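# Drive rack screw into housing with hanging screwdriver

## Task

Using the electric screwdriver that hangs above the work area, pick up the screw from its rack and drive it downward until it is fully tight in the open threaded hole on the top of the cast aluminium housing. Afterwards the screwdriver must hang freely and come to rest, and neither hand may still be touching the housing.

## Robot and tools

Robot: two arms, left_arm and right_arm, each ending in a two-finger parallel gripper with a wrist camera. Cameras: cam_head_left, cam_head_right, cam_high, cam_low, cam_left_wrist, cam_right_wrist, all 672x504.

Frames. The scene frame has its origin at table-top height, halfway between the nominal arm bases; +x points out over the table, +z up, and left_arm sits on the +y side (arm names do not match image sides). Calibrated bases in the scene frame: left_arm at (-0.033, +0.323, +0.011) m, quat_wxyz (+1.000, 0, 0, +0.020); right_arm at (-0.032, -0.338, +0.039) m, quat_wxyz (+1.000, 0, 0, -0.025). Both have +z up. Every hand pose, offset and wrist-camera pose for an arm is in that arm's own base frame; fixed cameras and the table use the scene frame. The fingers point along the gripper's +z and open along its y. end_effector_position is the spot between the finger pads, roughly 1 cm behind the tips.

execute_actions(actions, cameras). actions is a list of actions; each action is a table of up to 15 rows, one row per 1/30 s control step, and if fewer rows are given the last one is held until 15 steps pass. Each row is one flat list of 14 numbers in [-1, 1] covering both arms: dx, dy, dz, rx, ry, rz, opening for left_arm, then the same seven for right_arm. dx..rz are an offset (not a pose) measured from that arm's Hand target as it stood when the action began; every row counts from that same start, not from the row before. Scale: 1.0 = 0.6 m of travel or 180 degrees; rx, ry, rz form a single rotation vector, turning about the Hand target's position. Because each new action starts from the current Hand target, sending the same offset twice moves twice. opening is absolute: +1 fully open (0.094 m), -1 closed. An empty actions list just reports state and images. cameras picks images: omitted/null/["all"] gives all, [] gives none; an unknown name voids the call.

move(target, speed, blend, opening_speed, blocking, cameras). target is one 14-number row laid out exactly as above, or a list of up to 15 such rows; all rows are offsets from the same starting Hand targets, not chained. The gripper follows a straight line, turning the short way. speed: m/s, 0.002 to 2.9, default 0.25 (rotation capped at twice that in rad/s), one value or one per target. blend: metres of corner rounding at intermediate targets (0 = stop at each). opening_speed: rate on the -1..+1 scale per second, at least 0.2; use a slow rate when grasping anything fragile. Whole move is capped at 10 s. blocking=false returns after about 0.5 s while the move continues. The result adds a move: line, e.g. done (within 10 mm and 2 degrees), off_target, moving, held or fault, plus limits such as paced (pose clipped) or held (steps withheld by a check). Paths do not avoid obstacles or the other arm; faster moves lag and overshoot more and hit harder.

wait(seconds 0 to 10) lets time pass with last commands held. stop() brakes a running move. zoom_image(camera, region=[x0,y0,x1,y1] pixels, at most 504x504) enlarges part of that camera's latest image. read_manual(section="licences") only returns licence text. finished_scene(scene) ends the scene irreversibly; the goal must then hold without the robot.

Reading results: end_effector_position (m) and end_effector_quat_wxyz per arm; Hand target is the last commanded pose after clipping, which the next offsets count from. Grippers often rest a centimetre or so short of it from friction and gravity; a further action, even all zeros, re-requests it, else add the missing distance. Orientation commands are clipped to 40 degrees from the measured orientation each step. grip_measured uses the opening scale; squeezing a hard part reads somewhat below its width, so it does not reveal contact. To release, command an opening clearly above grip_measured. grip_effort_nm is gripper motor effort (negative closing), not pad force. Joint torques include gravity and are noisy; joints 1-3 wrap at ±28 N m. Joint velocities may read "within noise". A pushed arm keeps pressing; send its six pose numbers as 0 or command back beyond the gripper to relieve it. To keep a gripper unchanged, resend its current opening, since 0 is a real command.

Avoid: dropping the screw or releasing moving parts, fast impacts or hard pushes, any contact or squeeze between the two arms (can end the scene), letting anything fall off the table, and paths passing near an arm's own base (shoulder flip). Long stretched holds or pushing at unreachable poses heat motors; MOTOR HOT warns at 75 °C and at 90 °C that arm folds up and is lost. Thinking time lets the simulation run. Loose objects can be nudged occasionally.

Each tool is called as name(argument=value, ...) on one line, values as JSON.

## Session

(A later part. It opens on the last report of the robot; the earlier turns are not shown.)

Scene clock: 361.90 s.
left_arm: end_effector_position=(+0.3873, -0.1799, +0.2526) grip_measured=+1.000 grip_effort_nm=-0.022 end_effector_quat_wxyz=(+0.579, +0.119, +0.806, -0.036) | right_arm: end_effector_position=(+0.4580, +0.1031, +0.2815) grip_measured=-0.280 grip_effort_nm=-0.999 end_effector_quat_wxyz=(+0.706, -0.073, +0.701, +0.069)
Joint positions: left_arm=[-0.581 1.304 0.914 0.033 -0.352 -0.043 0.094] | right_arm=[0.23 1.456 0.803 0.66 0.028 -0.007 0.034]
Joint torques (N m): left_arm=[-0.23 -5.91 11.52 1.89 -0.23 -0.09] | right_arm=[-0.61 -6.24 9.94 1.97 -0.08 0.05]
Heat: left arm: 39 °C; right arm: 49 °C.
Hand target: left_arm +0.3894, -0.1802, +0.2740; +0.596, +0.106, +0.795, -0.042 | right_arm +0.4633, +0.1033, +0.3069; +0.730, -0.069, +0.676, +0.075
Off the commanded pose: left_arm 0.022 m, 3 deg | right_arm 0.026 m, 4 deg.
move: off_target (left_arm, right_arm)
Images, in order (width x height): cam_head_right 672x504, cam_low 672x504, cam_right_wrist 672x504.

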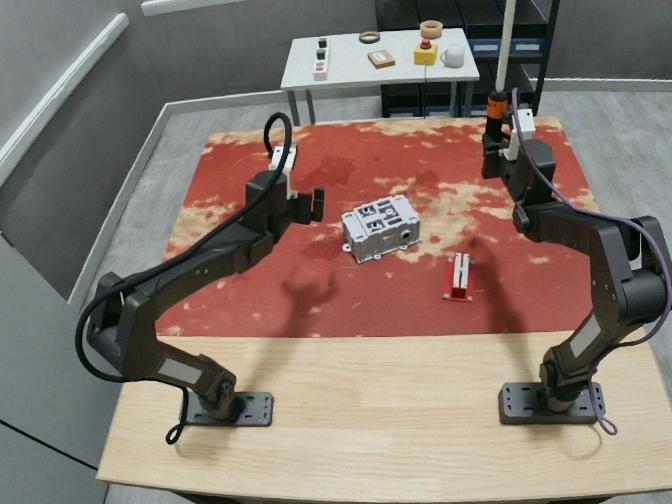

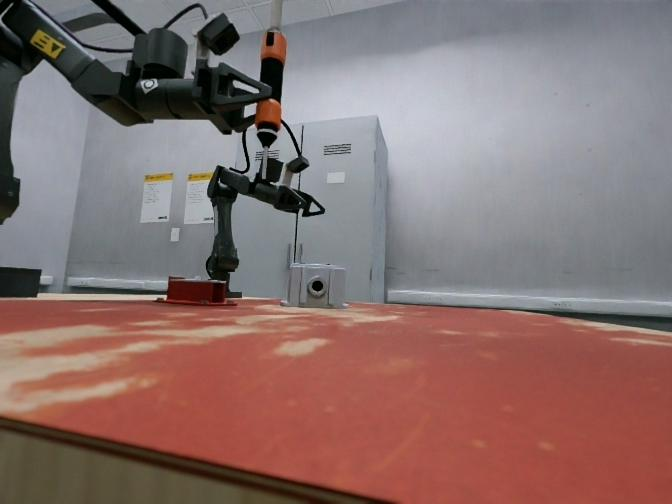

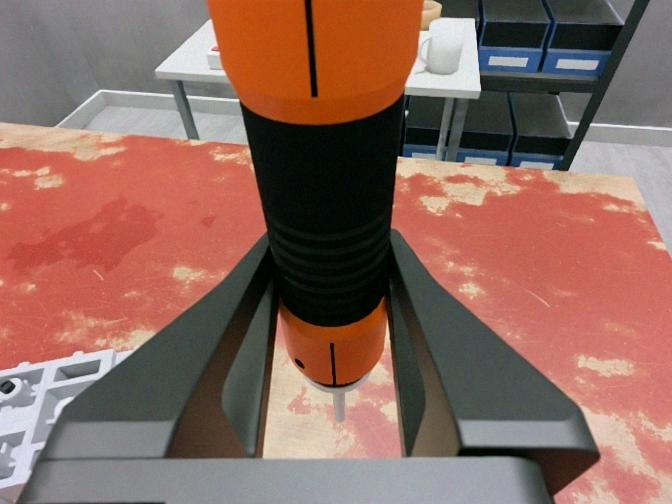

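move(target=[0, 0, 0, 0, 0, 0, 1, -0.2517, 0.08, -0.1, 0, 0, 0, -0.4], speed=0.15)

Scene clock: 442.57 s.
left_arm: end_effector_position=(+0.3873, -0.1799, +0.2526) grip_measured=+1.000 grip_effort_nm=-0.022 end_effector_quat_wxyz=(+0.579, +0.119, +0.806, -0.036) | right_arm: end_effector_position=(+0.3165, +0.1533, +0.2398) grip_measured=-0.280 grip_effort_nm=-1.009 end_effector_quat_wxyz=(+0.719, -0.075, +0.688, +0.070)
Joint positions: left_arm=[-0.581 1.304 0.914 0.033 -0.352 -0.043 0.094] | right_arm=[0.683 1.067 0.326 0.79 0.477 -0.034 0.034]
Joint torques (N m): left_arm=[-0.24 -5.91 11.51 1.91 -0.23 -0.08] | right_arm=[0.47 -4.19 5.3 1.88 0.06 -0.02]
Heat: left arm: 40 °C; right arm: 49 °C.
Hand target: left_arm +0.3894, -0.1802, +0.2740; +0.596, +0.106, +0.795, -0.042 | right_arm +0.3124, +0.1513, +0.2470; +0.730, -0.069, +0.676, +0.075
Off the commanded pose: left_arm 0.022 m, 3 deg | right_arm 0.009 m, 2 deg.
move: off_target (left_arm)

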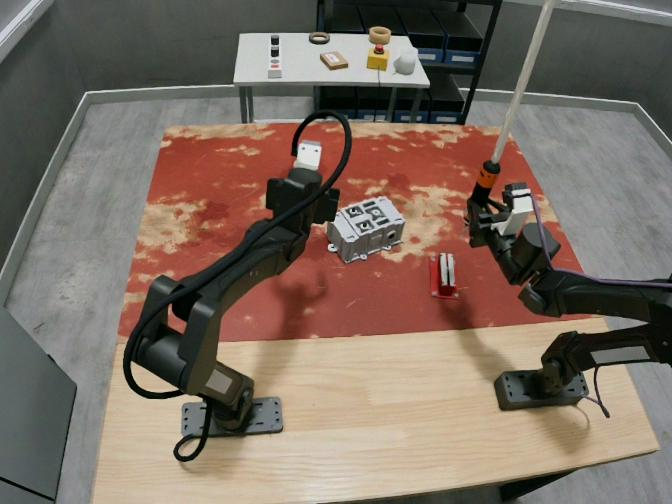

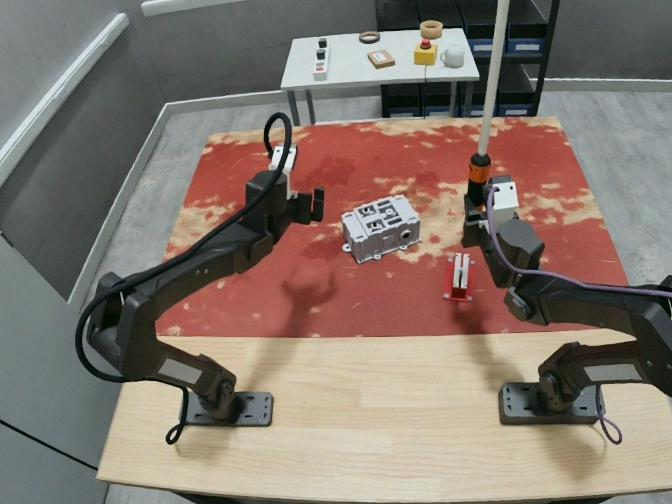

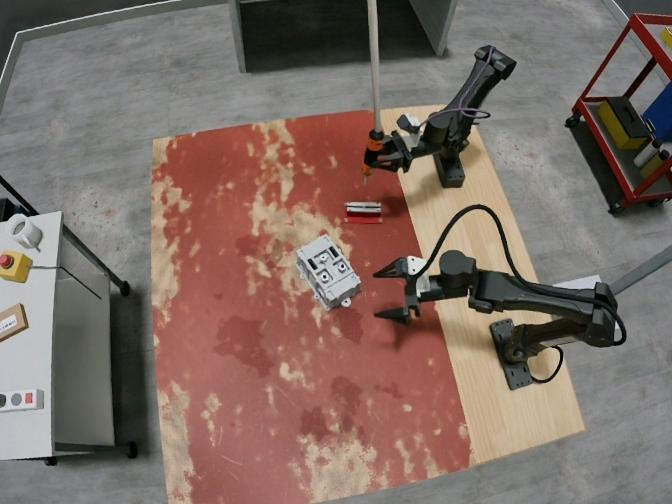

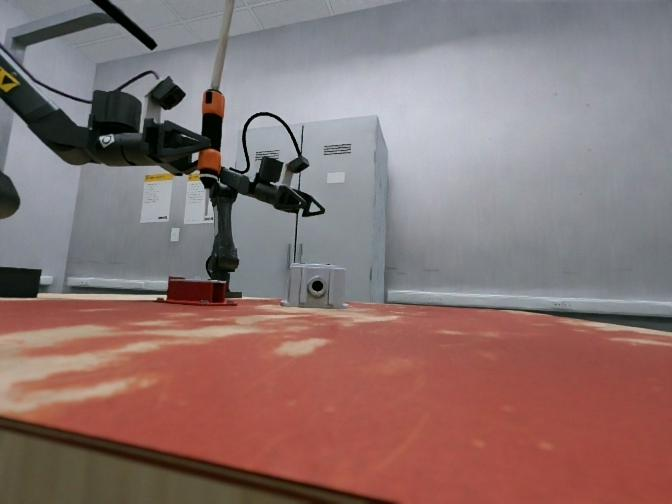

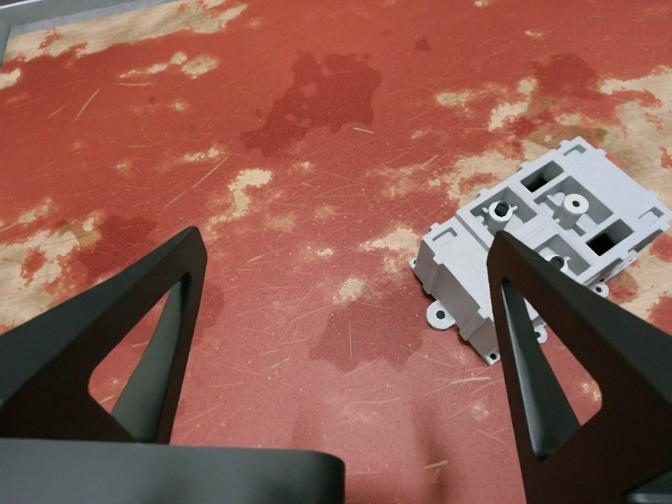

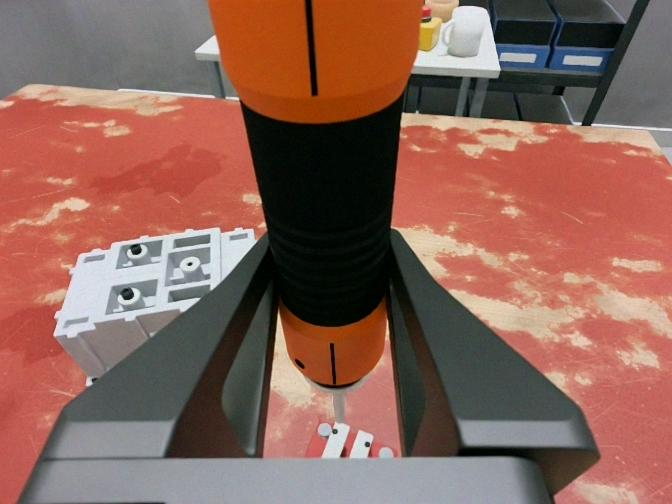

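move(target=[0, 0, 0, 0, 0, 0, 1, -0.0125, 0.0133, -0.0833, 0, 0, 0, -0.4], speed=0.1, cameras=["cam_right_wrist", "cam_low", "cam_high"])

zoom_image(camera="cam_right_wrist", region=[270, 360, 410, 470])

Scene clock: 475.40 s.
left_arm: end_effector_position=(+0.3873, -0.1799, +0.2526) grip_measured=+1.000 grip_effort_nm=-0.027 end_effector_quat_wxyz=(+0.579, +0.119, +0.806, -0.036) | right_arm: end_effector_position=(+0.3077, +0.1588, +0.1978) grip_measured=-0.280 grip_effort_nm=-1.009 end_effector_quat_wxyz=(+0.727, -0.068, +0.679, +0.073)
Joint positions: left_arm=[-0.581 1.304 0.914 0.033 -0.352 -0.043 0.094] | right_arm=[0.741 1.299 0.188 1.191 0.539 -0.041 0.034]
Joint torques (N m): left_arm=[-0.27 -5.93 11.49 1.9 -0.23 -0.07] | right_arm=[0.81 -2.71 4.16 1.87 0.02 -0.05]
Heat: left arm: 41 °C; right arm: 51 °C.
Hand target: left_arm +0.3894, -0.1802, +0.2741; +0.596, +0.106, +0.795, -0.042 | right_arm +0.3049, +0.1592, +0.1969; +0.730, -0.069, +0.676, +0.075
Off the commanded pose: left_arm 0.022 m, 3 deg | right_arm 0.003 m, 0 deg.
move: off_target (left_arm)
Images, in order (width x height): cam_high 672x504, cam_low 672x504, cam_right_wrist 672x504.

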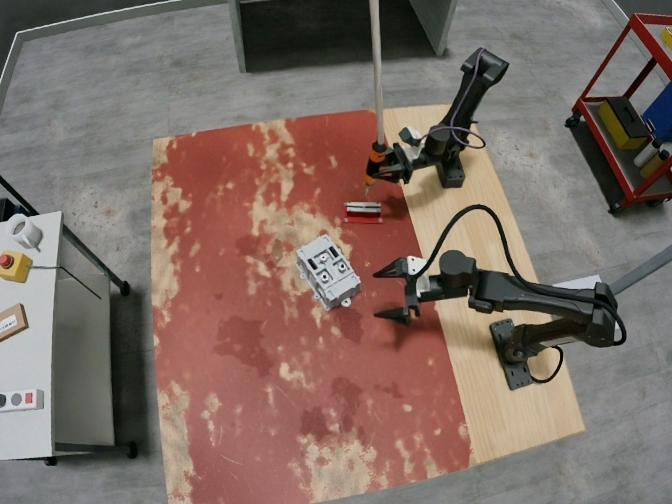

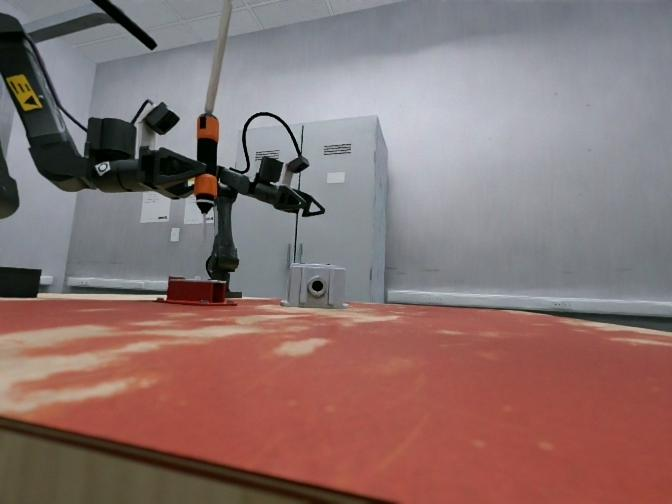

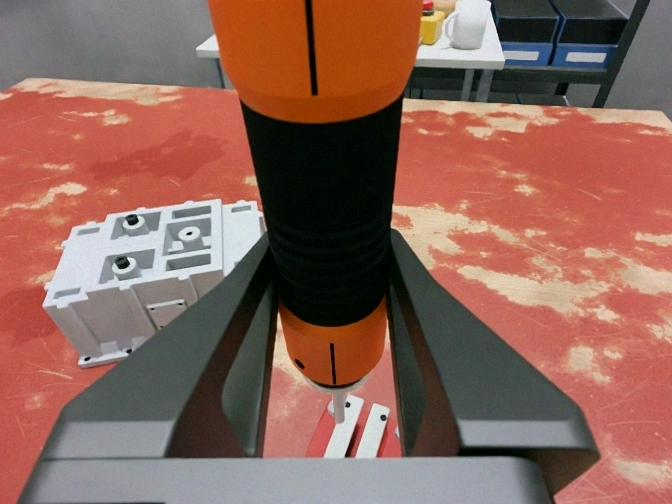

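Scaled by 3.600 from the camera's 672x504 image, which has a finer 960x720 frame.

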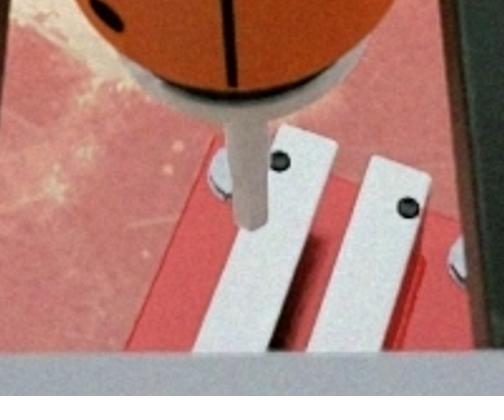

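move(target=[0, 0, 0, 0, 0, 0, 1, 0.0055, -0.0052, -0.0583, -0.004, 0.0203, 0, -0.4], speed=0.1, cameras=["cam_right_wrist", "cam_low", "cam_high"])

zoom_image(camera="cam_right_wrist", region=[270, 360, 410, 470])

Scene clock: 526.53 s.
left_arm: end_effector_position=(+0.3873, -0.1799, +0.2526) grip_measured=+1.000 grip_effort_nm=-0.017 end_effector_quat_wxyz=(+0.579, +0.119, +0.806, -0.036) | right_arm: end_effector_position=(+0.3099, +0.1557, +0.1621) grip_measured=-0.280 grip_effort_nm=-1.018 end_effector_quat_wxyz=(+0.704, -0.071, +0.703, +0.063)
Joint positions: left_arm=[-0.581 1.304 0.914 0.033 -0.352 -0.043 0.094] | right_arm=[0.73 1.438 0.152 1.286 0.54 -0.011 0.034]
Joint torques (N m): left_arm=[-0.27 -5.9 11.49 1.89 -0.23 -0.08] | right_arm=[-0.42 -2.86 3.26 1.92 -0.2 0.06]
Heat: left arm: 41 °C; right arm: 51 °C.
Hand target: left_arm +0.3894, -0.1802, +0.2741; +0.596, +0.106, +0.795, -0.042 | right_arm +0.3081, +0.1561, +0.1620; +0.707, -0.071, +0.699, +0.073
Off the commanded pose: left_arm 0.022 m, 3 deg | right_arm 0.002 m, 1 deg.
move: off_target (left_arm)
Images, in order (width x height): cam_high 672x504, cam_low 672x504, cam_right_wrist 672x504.

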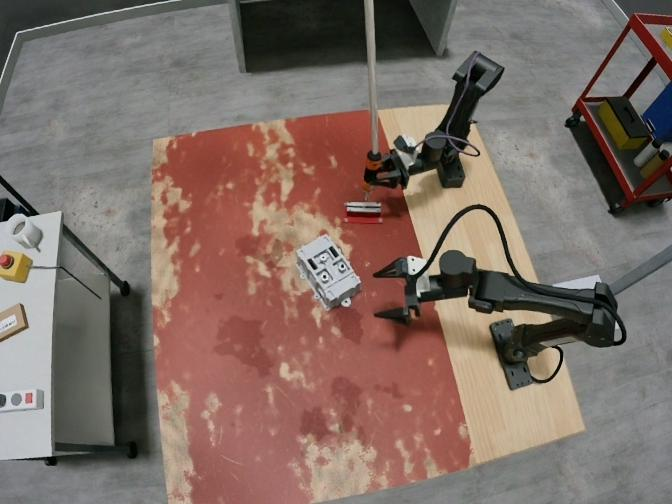

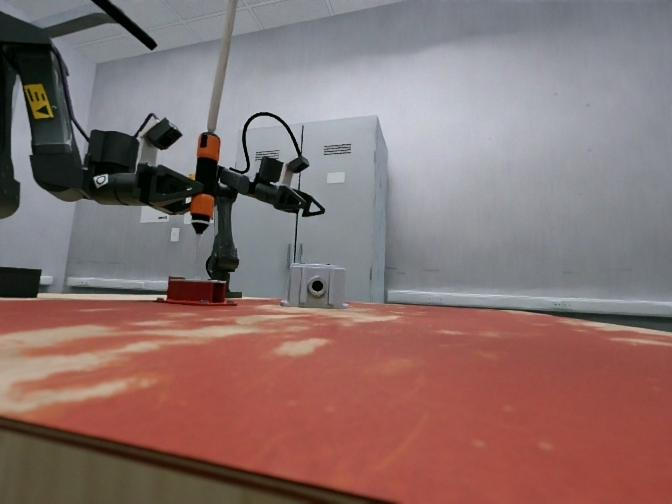

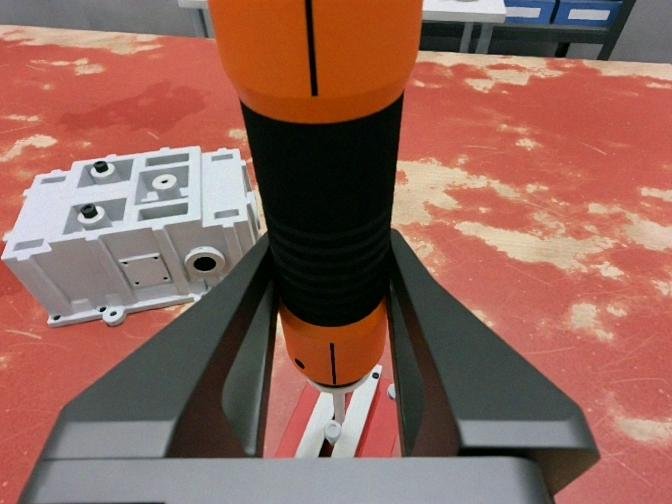

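Scaled by 3.600 from the camera's 672x504 image, which has a finer 960x720 frame.

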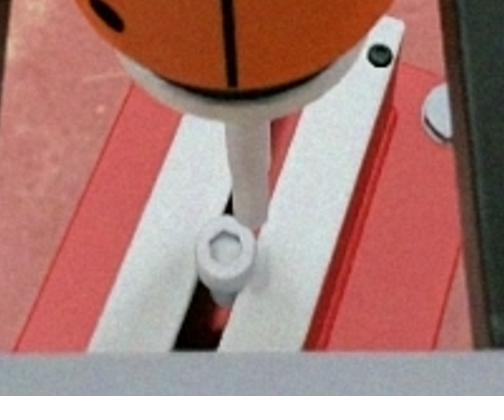

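move(target=[0, 0, 0, 0, 0, 0, 1, 0.001, 0.009, -0.0117, 0, 0, 0, -0.4], speed=0.05, cameras=["cam_right_wrist"])

zoom_image(camera="cam_right_wrist", region=[270, 360, 410, 470])

Scene clock: 551.50 s.
left_arm: end_effector_position=(+0.3873, -0.1799, +0.2526) grip_measured=+1.000 grip_effort_nm=-0.022 end_effector_quat_wxyz=(+0.579, +0.119, +0.806, -0.036) | right_arm: end_effector_position=(+0.3110, +0.1604, +0.1510) grip_measured=-0.280 grip_effort_nm=-1.009 end_effector_quat_wxyz=(+0.700, -0.077, +0.708, +0.063)
Joint positions: left_arm=[-0.581 1.304 0.914 0.033 -0.352 -0.043 0.094] | right_arm=[0.738 1.52 0.152 1.353 0.54 -0.01 0.034]
Joint torques (N m): left_arm=[-0.27 -5.94 11.49 1.91 -0.23 -0.08] | right_arm=[0.84 -3.37 3.4 2 0.03 0.06]
Heat: left arm: 42 °C; right arm: 51 °C.
Hand target: left_arm +0.3894, -0.1802, +0.2741; +0.596, +0.106, +0.795, -0.042 | right_arm +0.3088, +0.1615, +0.1550; +0.707, -0.071, +0.699, +0.073
Off the commanded pose: left_arm 0.022 m, 3 deg | right_arm 0.005 m, 2 deg.
move: off_target (left_arm)
Images, in order (width x height): cam_right_wrist 672x504.

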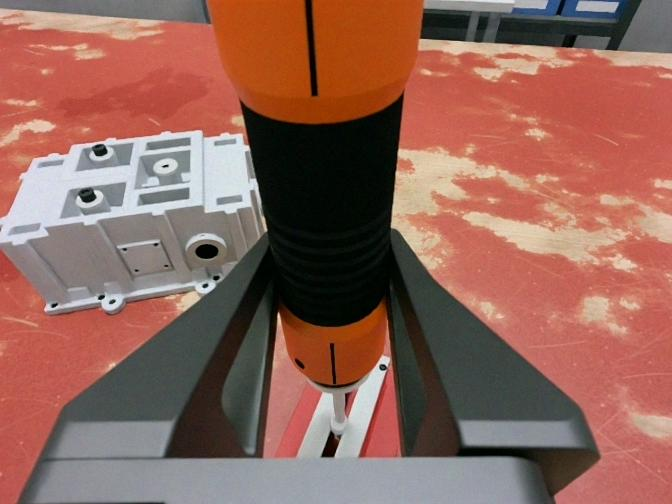

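Scaled by 3.600 from the camera's 672x504 image, which has a finer 960x720 frame.

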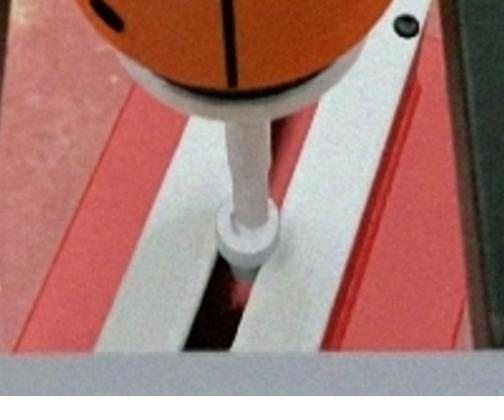

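move(target=[0, 0, 0, 0, 0, 0, 1, 0.0, 0.001, -0.008, 0, 0, 0, -0.4], speed=0.03, cameras=["cam_right_wrist"])

zoom_image(camera="cam_right_wrist", region=[290, 380, 390, 460])

Scene clock: 564.20 s.
left_arm: end_effector_position=(+0.3873, -0.1799, +0.2526) grip_measured=+1.000 grip_effort_nm=-0.022 end_effector_quat_wxyz=(+0.579, +0.119, +0.806, -0.036) | right_arm: end_effector_position=(+0.3118, +0.1621, +0.1458) grip_measured=-0.280 grip_effort_nm=-1.009 end_effector_quat_wxyz=(+0.698, -0.078, +0.709, +0.063)
Joint positions: left_arm=[-0.581 1.304 0.914 0.033 -0.352 -0.043 0.094] | right_arm=[0.74 1.565 0.152 1.393 0.54 -0.01 0.034]
Joint torques (N m): left_arm=[-0.23 -5.91 11.47 1.9 -0.22 -0.07] | right_arm=[0.66 -3.48 2.96 2.08 0.08 0.03]
Heat: left arm: 42 °C; right arm: 51 °C.
Hand target: left_arm +0.3894, -0.1802, +0.2741; +0.596, +0.106, +0.795, -0.042 | right_arm +0.3087, +0.1621, +0.1502; +0.707, -0.072, +0.699, +0.073
Off the commanded pose: left_arm 0.022 m, 3 deg | right_arm 0.005 m, 2 deg.
move: off_target (left_arm)
Images, in order (width x height): cam_right_wrist 672x504.

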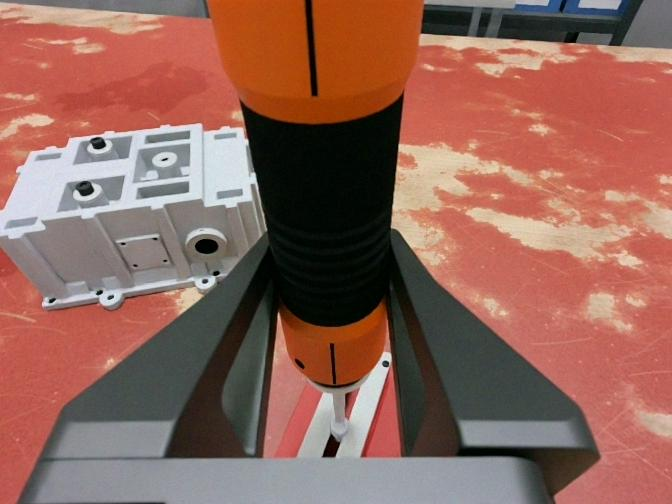

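Scaled by 5.040 from the camera's 672x504 image, which has a finer 960x720 frame.

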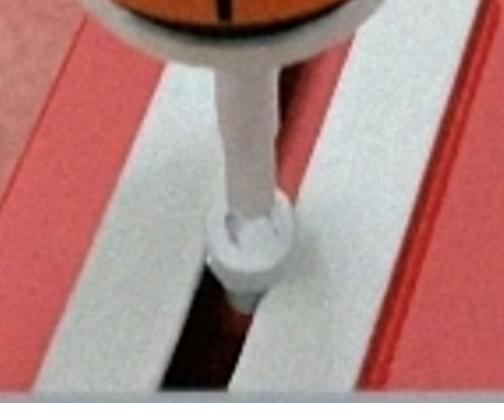

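move(target=[0, 0, 0, 0, 0, 0, 1, 0.0, 0.0, -0.006, 0, 0, 0, -0.4], speed=0.03, cameras=["cam_right_wrist"])

zoom_image(camera="cam_right_wrist", region=[290, 380, 390, 460])

Scene clock: 578.33 s.
left_arm: end_effector_position=(+0.3873, -0.1799, +0.2526) grip_measured=+1.000 grip_effort_nm=-0.027 end_effector_quat_wxyz=(+0.579, +0.119, +0.806, -0.036) | right_arm: end_effector_position=(+0.3125, +0.1628, +0.1424) grip_measured=-0.280 grip_effort_nm=-1.009 end_effector_quat_wxyz=(+0.698, -0.078, +0.709, +0.064)
Joint positions: left_arm=[-0.581 1.304 0.914 0.033 -0.352 -0.043 0.094] | right_arm=[0.74 1.598 0.152 1.426 0.54 -0.008 0.034]
Joint torques (N m): left_arm=[-0.23 -5.93 11.48 1.89 -0.23 -0.07] | right_arm=[0.61 -3.6 2.39 2.1 0.05 0.03]
Heat: left arm: 42 °C; right arm: 52 °C.
Hand target: left_arm +0.3894, -0.1802, +0.2741; +0.596, +0.106, +0.795, -0.042 | right_arm +0.3088, +0.1621, +0.1466; +0.707, -0.071, +0.699, +0.073
Off the commanded pose: left_arm 0.022 m, 3 deg | right_arm 0.006 m, 2 deg.
move: off_target (left_arm)
Images, in order (width x height): cam_right_wrist 672x504.

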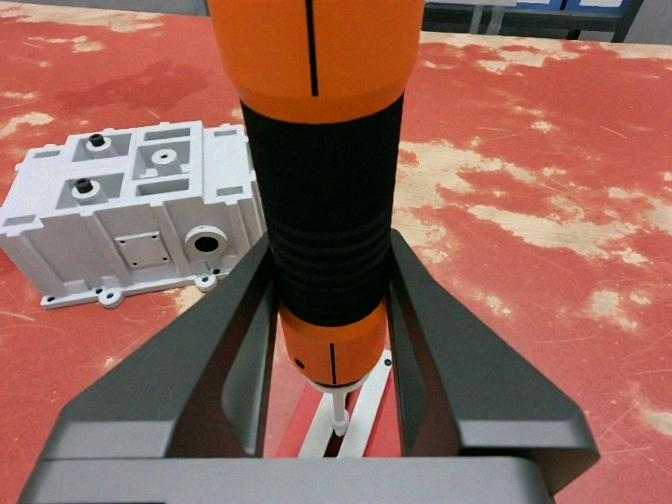

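Scaled by 5.040 from the camera's 672x504 image, which has a finer 960x720 frame.

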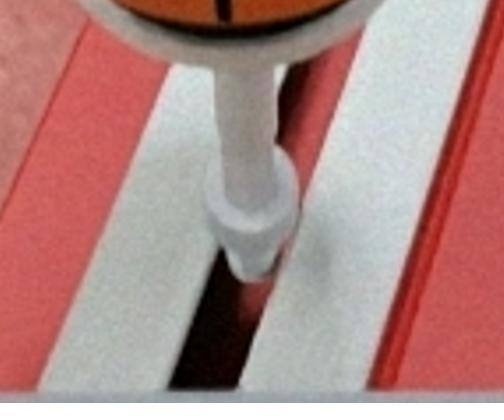

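zoom_image(camera="cam_right_wrist", region=[315, 390, 365, 440])

Scaled by 10.080 from the camera's 672x504 image, which has a finer 960x720 frame.

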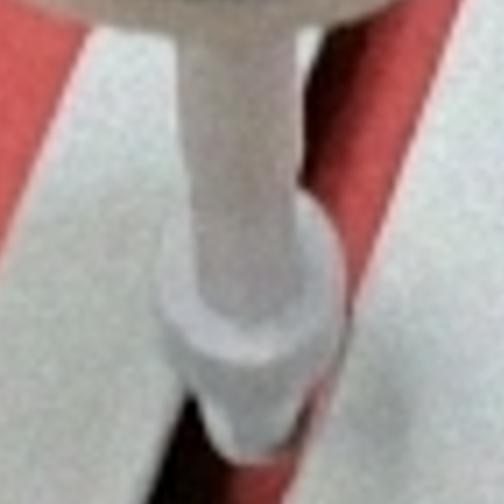

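move(target=[0, 0, 0, 0, 0, 0, 1, 0.0, 0.0, 0.04, 0, 0, 0, -0.4], speed=0.05, cameras=["cam_right_wrist"])

zoom_image(camera="cam_right_wrist", region=[290, 380, 390, 460])

Scene clock: 605.80 s.
left_arm: end_effector_position=(+0.3873, -0.1799, +0.2526) grip_measured=+1.000 grip_effort_nm=-0.027 end_effector_quat_wxyz=(+0.579, +0.119, +0.806, -0.036) | right_arm: end_effector_position=(+0.3078, +0.1584, +0.1599) grip_measured=-0.280 grip_effort_nm=-1.013 end_effector_quat_wxyz=(+0.699, -0.077, +0.708, +0.064)
Joint positions: left_arm=[-0.581 1.304 0.914 0.033 -0.352 -0.043 0.094] | right_arm=[0.74 1.424 0.152 1.256 0.54 -0.008 0.034]
Joint torques (N m): left_arm=[-0.25 -5.86 11.47 1.9 -0.23 -0.07] | right_arm=[0.64 -5.46 5.89 1.51 0.06 0.02]
Heat: left arm: 42 °C; right arm: 50 °C.
Hand target: left_arm +0.3894, -0.1802, +0.2741; +0.596, +0.106, +0.795, -0.042 | right_arm +0.3088, +0.1621, +0.1705; +0.707, -0.072, +0.700, +0.073
Off the commanded pose: left_arm 0.022 m, 3 deg | right_arm 0.011 m, 2 deg.
move: off_target (left_arm, right_arm)
Images, in order (width x height): cam_right_wrist 672x504.

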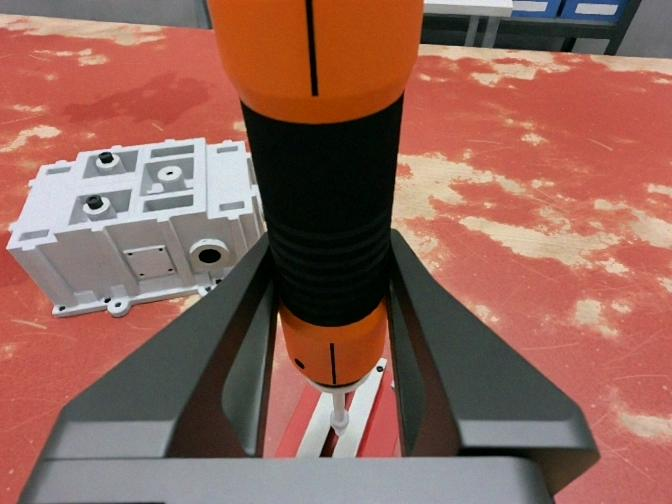

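Scaled by 5.040 from the camera's 672x504 image, which has a finer 960x720 frame.

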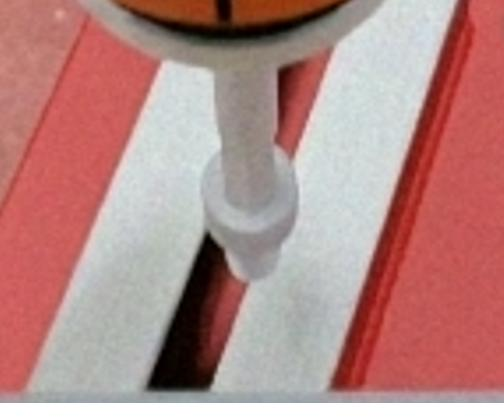

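move(target=[[0, 0, 0, 0, 0, 0, 1, 0.0, 0.0, 0.18, 0, 0, 0, -0.4], [0, 0, 0, 0, 0, 0, 1, 0.253, 0.262, 0.2, 0, 0, 0, -0.4]], speed=0.12, blend=0.03)

zoom_image(camera="cam_right_wrist", region=[270, 360, 410, 470])

Scene clock: 655.07 s.
left_arm: end_effector_position=(+0.3873, -0.1799, +0.2526) grip_measured=+1.000 grip_effort_nm=-0.022 end_effector_quat_wxyz=(+0.579, +0.119, +0.806, -0.036) | right_arm: end_effector_position=(+0.4586, +0.3114, +0.2787) grip_measured=-0.280 grip_effort_nm=-1.013 end_effector_quat_wxyz=(+0.701, -0.075, +0.706, +0.064)
Joint positions: left_arm=[-0.581 1.304 0.914 0.033 -0.352 -0.043 0.094] | right_arm=[0.77 1.843 1.23 0.601 0.573 -0.008 0.034]
Joint torques (N m): left_arm=[-0.23 -5.9 11.51 1.9 -0.21 -0.08] | right_arm=[0.79 -9.24 10.22 1.53 0.02 0.01]
Heat: left arm: 43 °C; right arm: 48 °C.
Hand target: left_arm +0.3894, -0.1802, +0.2741; +0.596, +0.106, +0.795, -0.042 | right_arm +0.4606, +0.3194, +0.2905; +0.707, -0.072, +0.700, +0.073
Off the commanded pose: left_arm 0.022 m, 3 deg | right_arm 0.014 m, 2 deg.
move: off_target (left_arm, right_arm)

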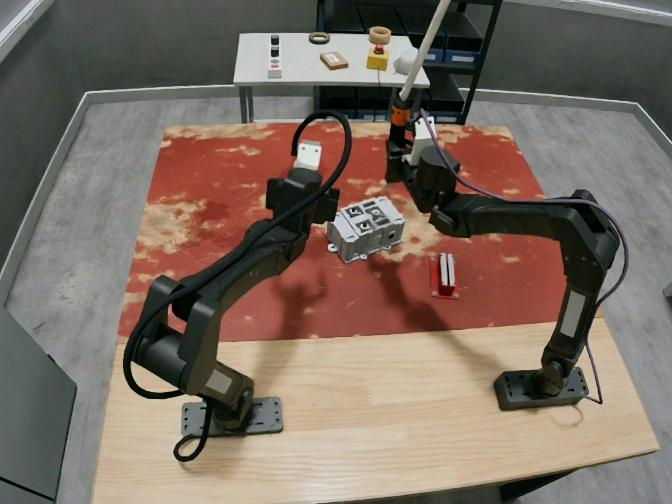

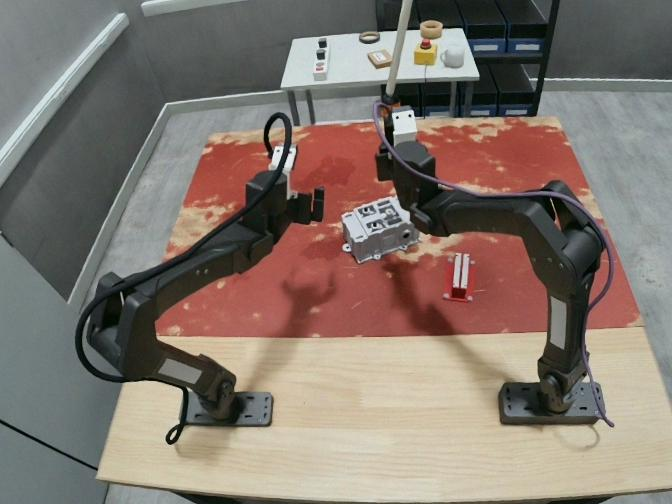

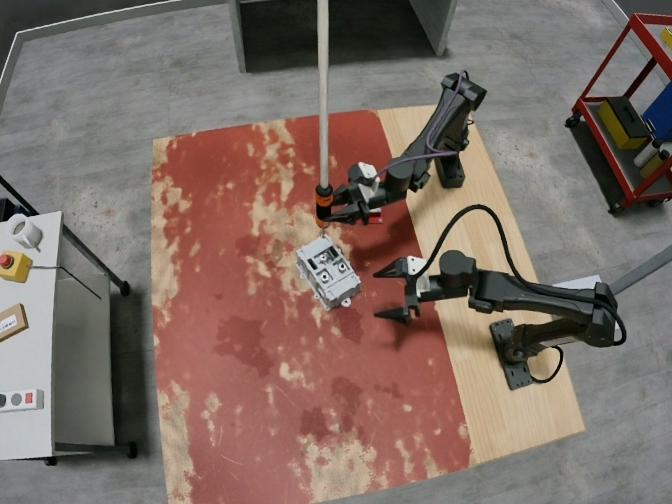

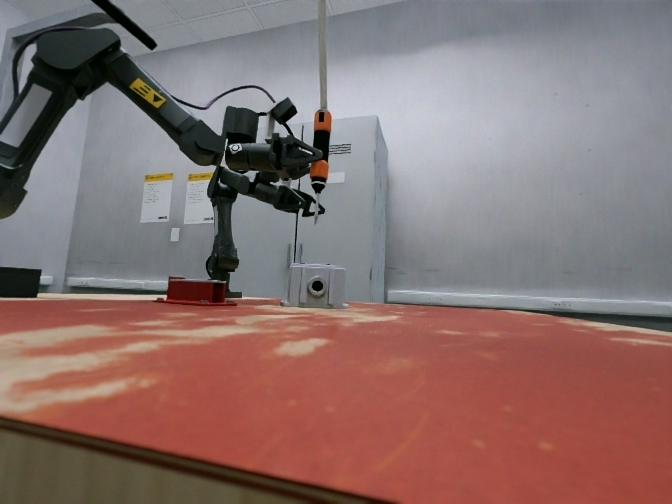

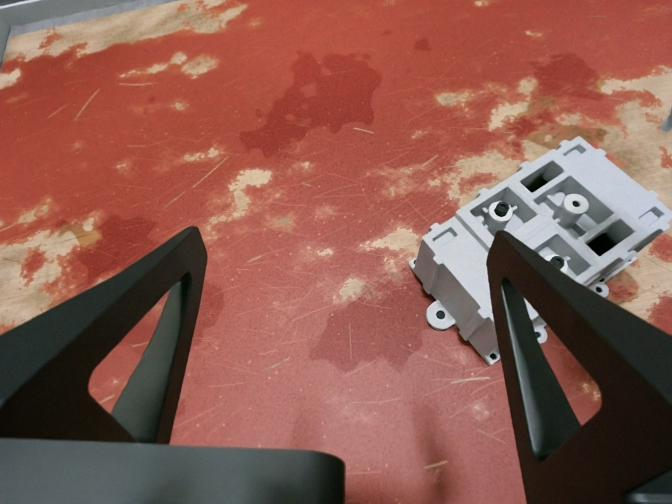

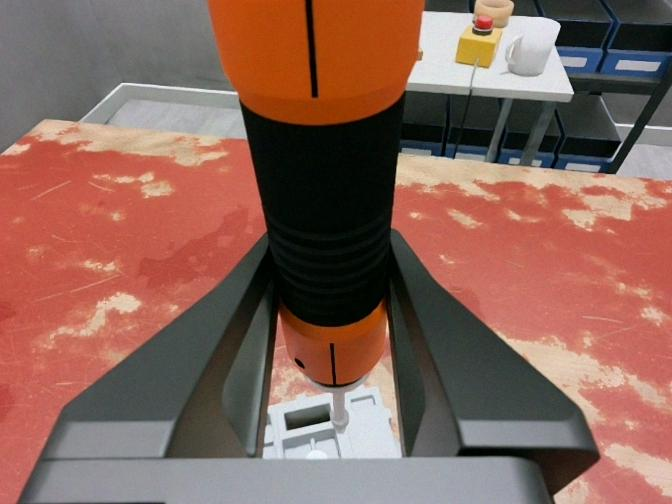

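Scaled by 3.600 from the camera's 672x504 image, which has a finer 960x720 frame.

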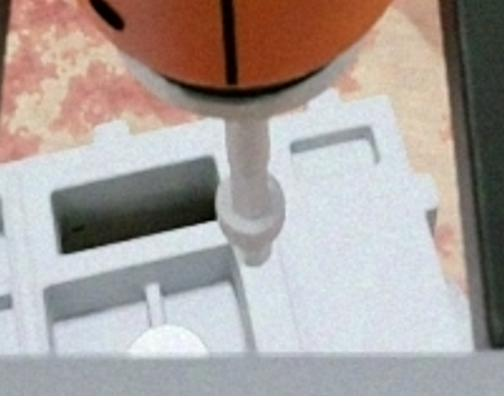

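move(target=[0, 0, 0, 0, 0, 0, 1, 0.0065, 0.0277, -0.058, 0, 0, 0, -0.4], speed=0.08, cameras=["cam_right_wrist", "cam_high", "cam_low"])

zoom_image(camera="cam_right_wrist", region=[270, 360, 410, 470])

Scene clock: 680.07 s.
left_arm: end_effector_position=(+0.3873, -0.1799, +0.2526) grip_measured=+1.000 grip_effort_nm=-0.022 end_effector_quat_wxyz=(+0.579, +0.119, +0.806, -0.036) | right_arm: end_effector_position=(+0.4629, +0.3282, +0.2424) grip_measured=-0.280 grip_effort_nm=-1.009 end_effector_quat_wxyz=(+0.696, -0.079, +0.712, +0.060)
Joint positions: left_arm=[-0.581 1.304 0.914 0.033 -0.352 -0.043 0.094] | right_arm=[0.792 1.945 1.231 0.685 0.596 -0.007 0.034]
Joint torques (N m): left_arm=[-0.23 -5.89 11.52 1.89 -0.22 -0.08] | right_arm=[0.7 -10.09 8.95 1.75 0.04 0.01]
Heat: left arm: 43 °C; right arm: 46 °C.
Hand target: left_arm +0.3894, -0.1802, +0.2741; +0.596, +0.106, +0.795, -0.042 | right_arm +0.4644, +0.3360, +0.2558; +0.707, -0.072, +0.699, +0.073
Off the commanded pose: left_arm 0.022 m, 3 deg | right_arm 0.015 m, 3 deg.
move: off_target (left_arm, right_arm)
Images, in order (width x height): cam_high 672x504, cam_low 672x504, cam_right_wrist 672x504.

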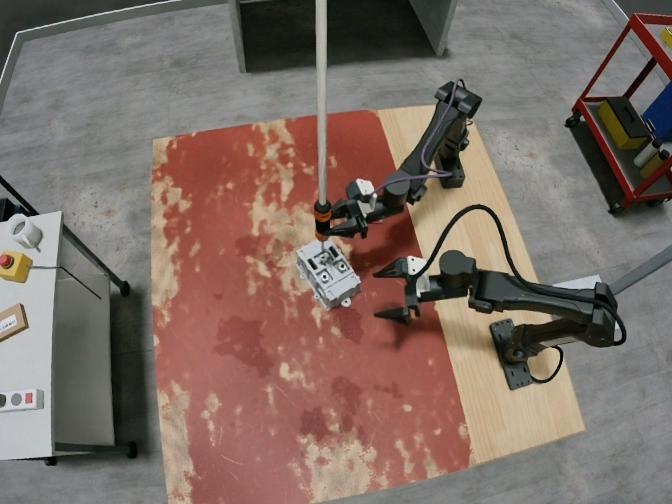

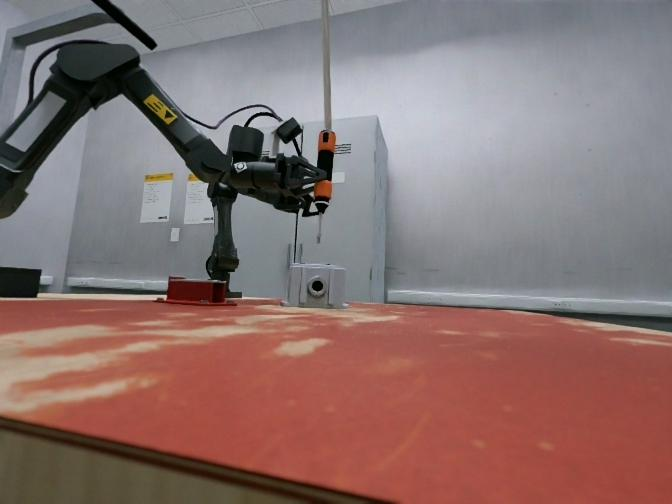

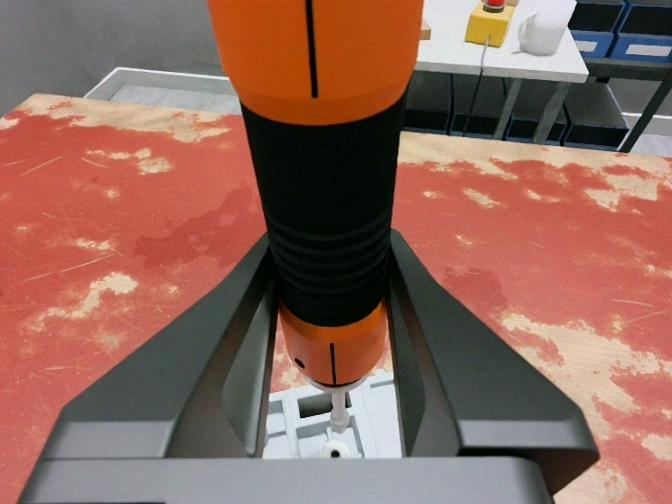

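Scaled by 3.600 from the camera's 672x504 image, which has a finer 960x720 frame.

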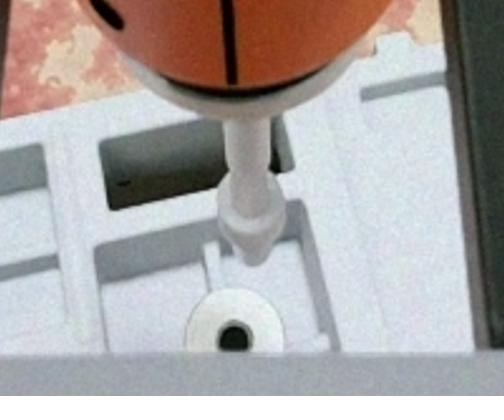

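zoom_image(camera="cam_low", region=[260, 100, 380, 310])

zoom_image(camera="cam_high", region=[270, 160, 400, 310])

Scaled by 2.400 from the camera's 672x504 image, which has a finer 960x720 frame.

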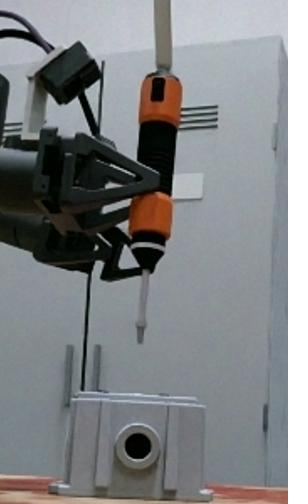

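Scaled by 3.360 from the camera's 672x504 image, which has a finer 960x720 frame.

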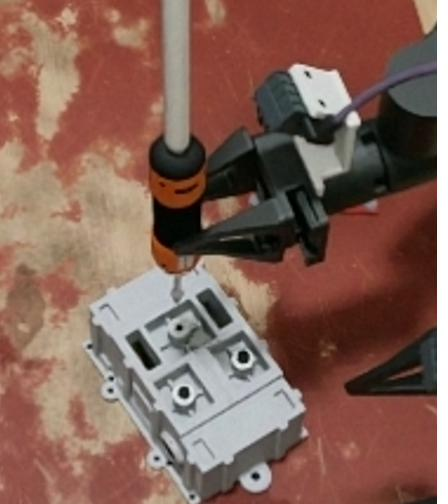

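move(target=[0, 0, 0, 0, 0, 0, 1, -0.0083, -0.0095, -0.02, 0.0152, -0.0077, 0, -0.4], speed=0.06, cameras=["cam_right_wrist", "cam_high", "cam_low"])

zoom_image(camera="cam_right_wrist", region=[270, 360, 410, 470])

zoom_image(camera="cam_low", region=[260, 100, 380, 310])

Scene clock: 750.13 s.
left_arm: end_effector_position=(+0.3873, -0.1799, +0.2526) grip_measured=+1.000 grip_effort_nm=-0.027 end_effector_quat_wxyz=(+0.579, +0.119, +0.806, -0.036) | right_arm: end_effector_position=(+0.4618, +0.3268, +0.2509) grip_measured=-0.280 grip_effort_nm=-1.009 end_effector_quat_wxyz=(+0.718, -0.053, +0.689, +0.085)
Joint positions: left_arm=[-0.581 1.304 0.914 0.033 -0.352 -0.043 0.094] | right_arm=[0.792 1.958 1.205 0.808 0.597 0.01 0.034]
Joint torques (N m): left_arm=[-0.2 -5.93 11.48 1.91 -0.22 -0.08] | right_arm=[0.64 -9.89 5.26 1.79 -0.02 0.04]
Heat: left arm: 44 °C; right arm: 46 °C.
Hand target: left_arm +0.3894, -0.1802, +0.2741; +0.596, +0.106, +0.795, -0.042 | right_arm +0.4594, +0.3303, +0.2438; +0.717, -0.056, +0.689, +0.089
Off the commanded pose: left_arm 0.022 m, 3 deg | right_arm 0.008 m, 1 deg.
move: off_target (left_arm)
Images, in order (width x height): cam_high 672x504, cam_low 672x504, cam_right_wrist 672x504.

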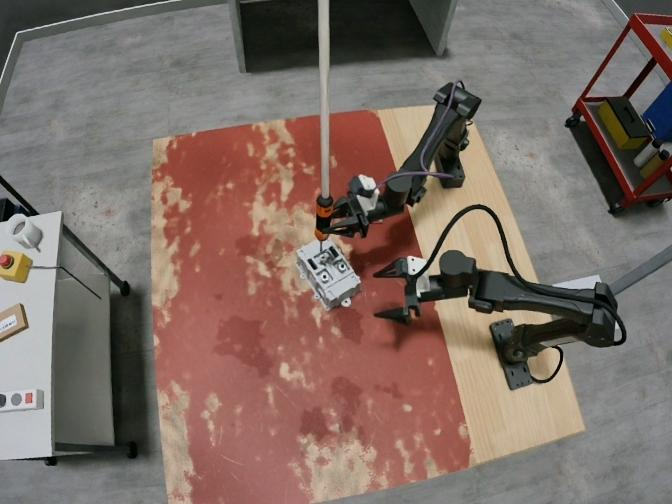

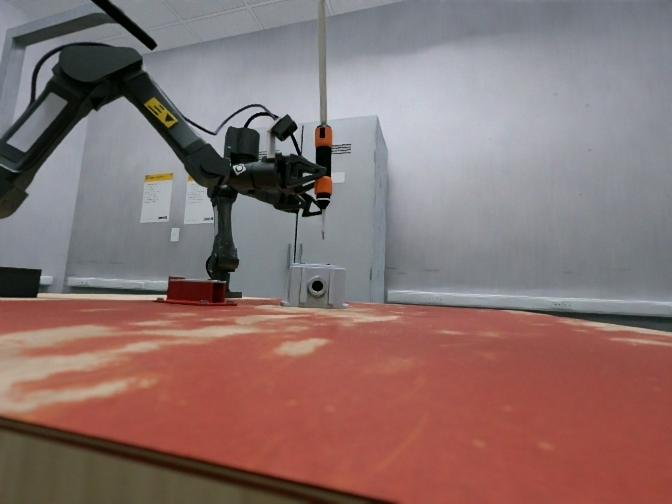

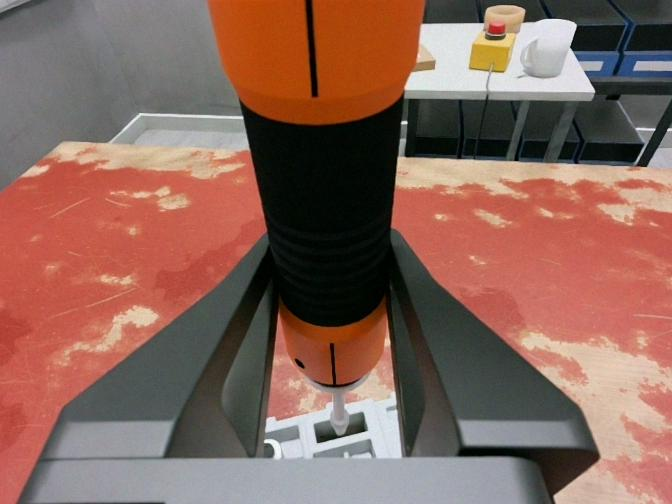

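Scaled by 3.600 from the camera's 672x504 image, which has a finer 960x720 frame.

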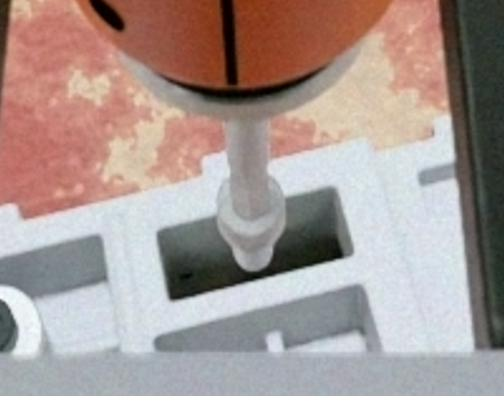

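Scaled by 2.400 from the camera's 672x504 image, which has a finer 960x720 frame.

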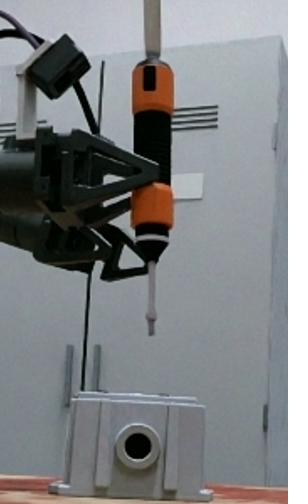

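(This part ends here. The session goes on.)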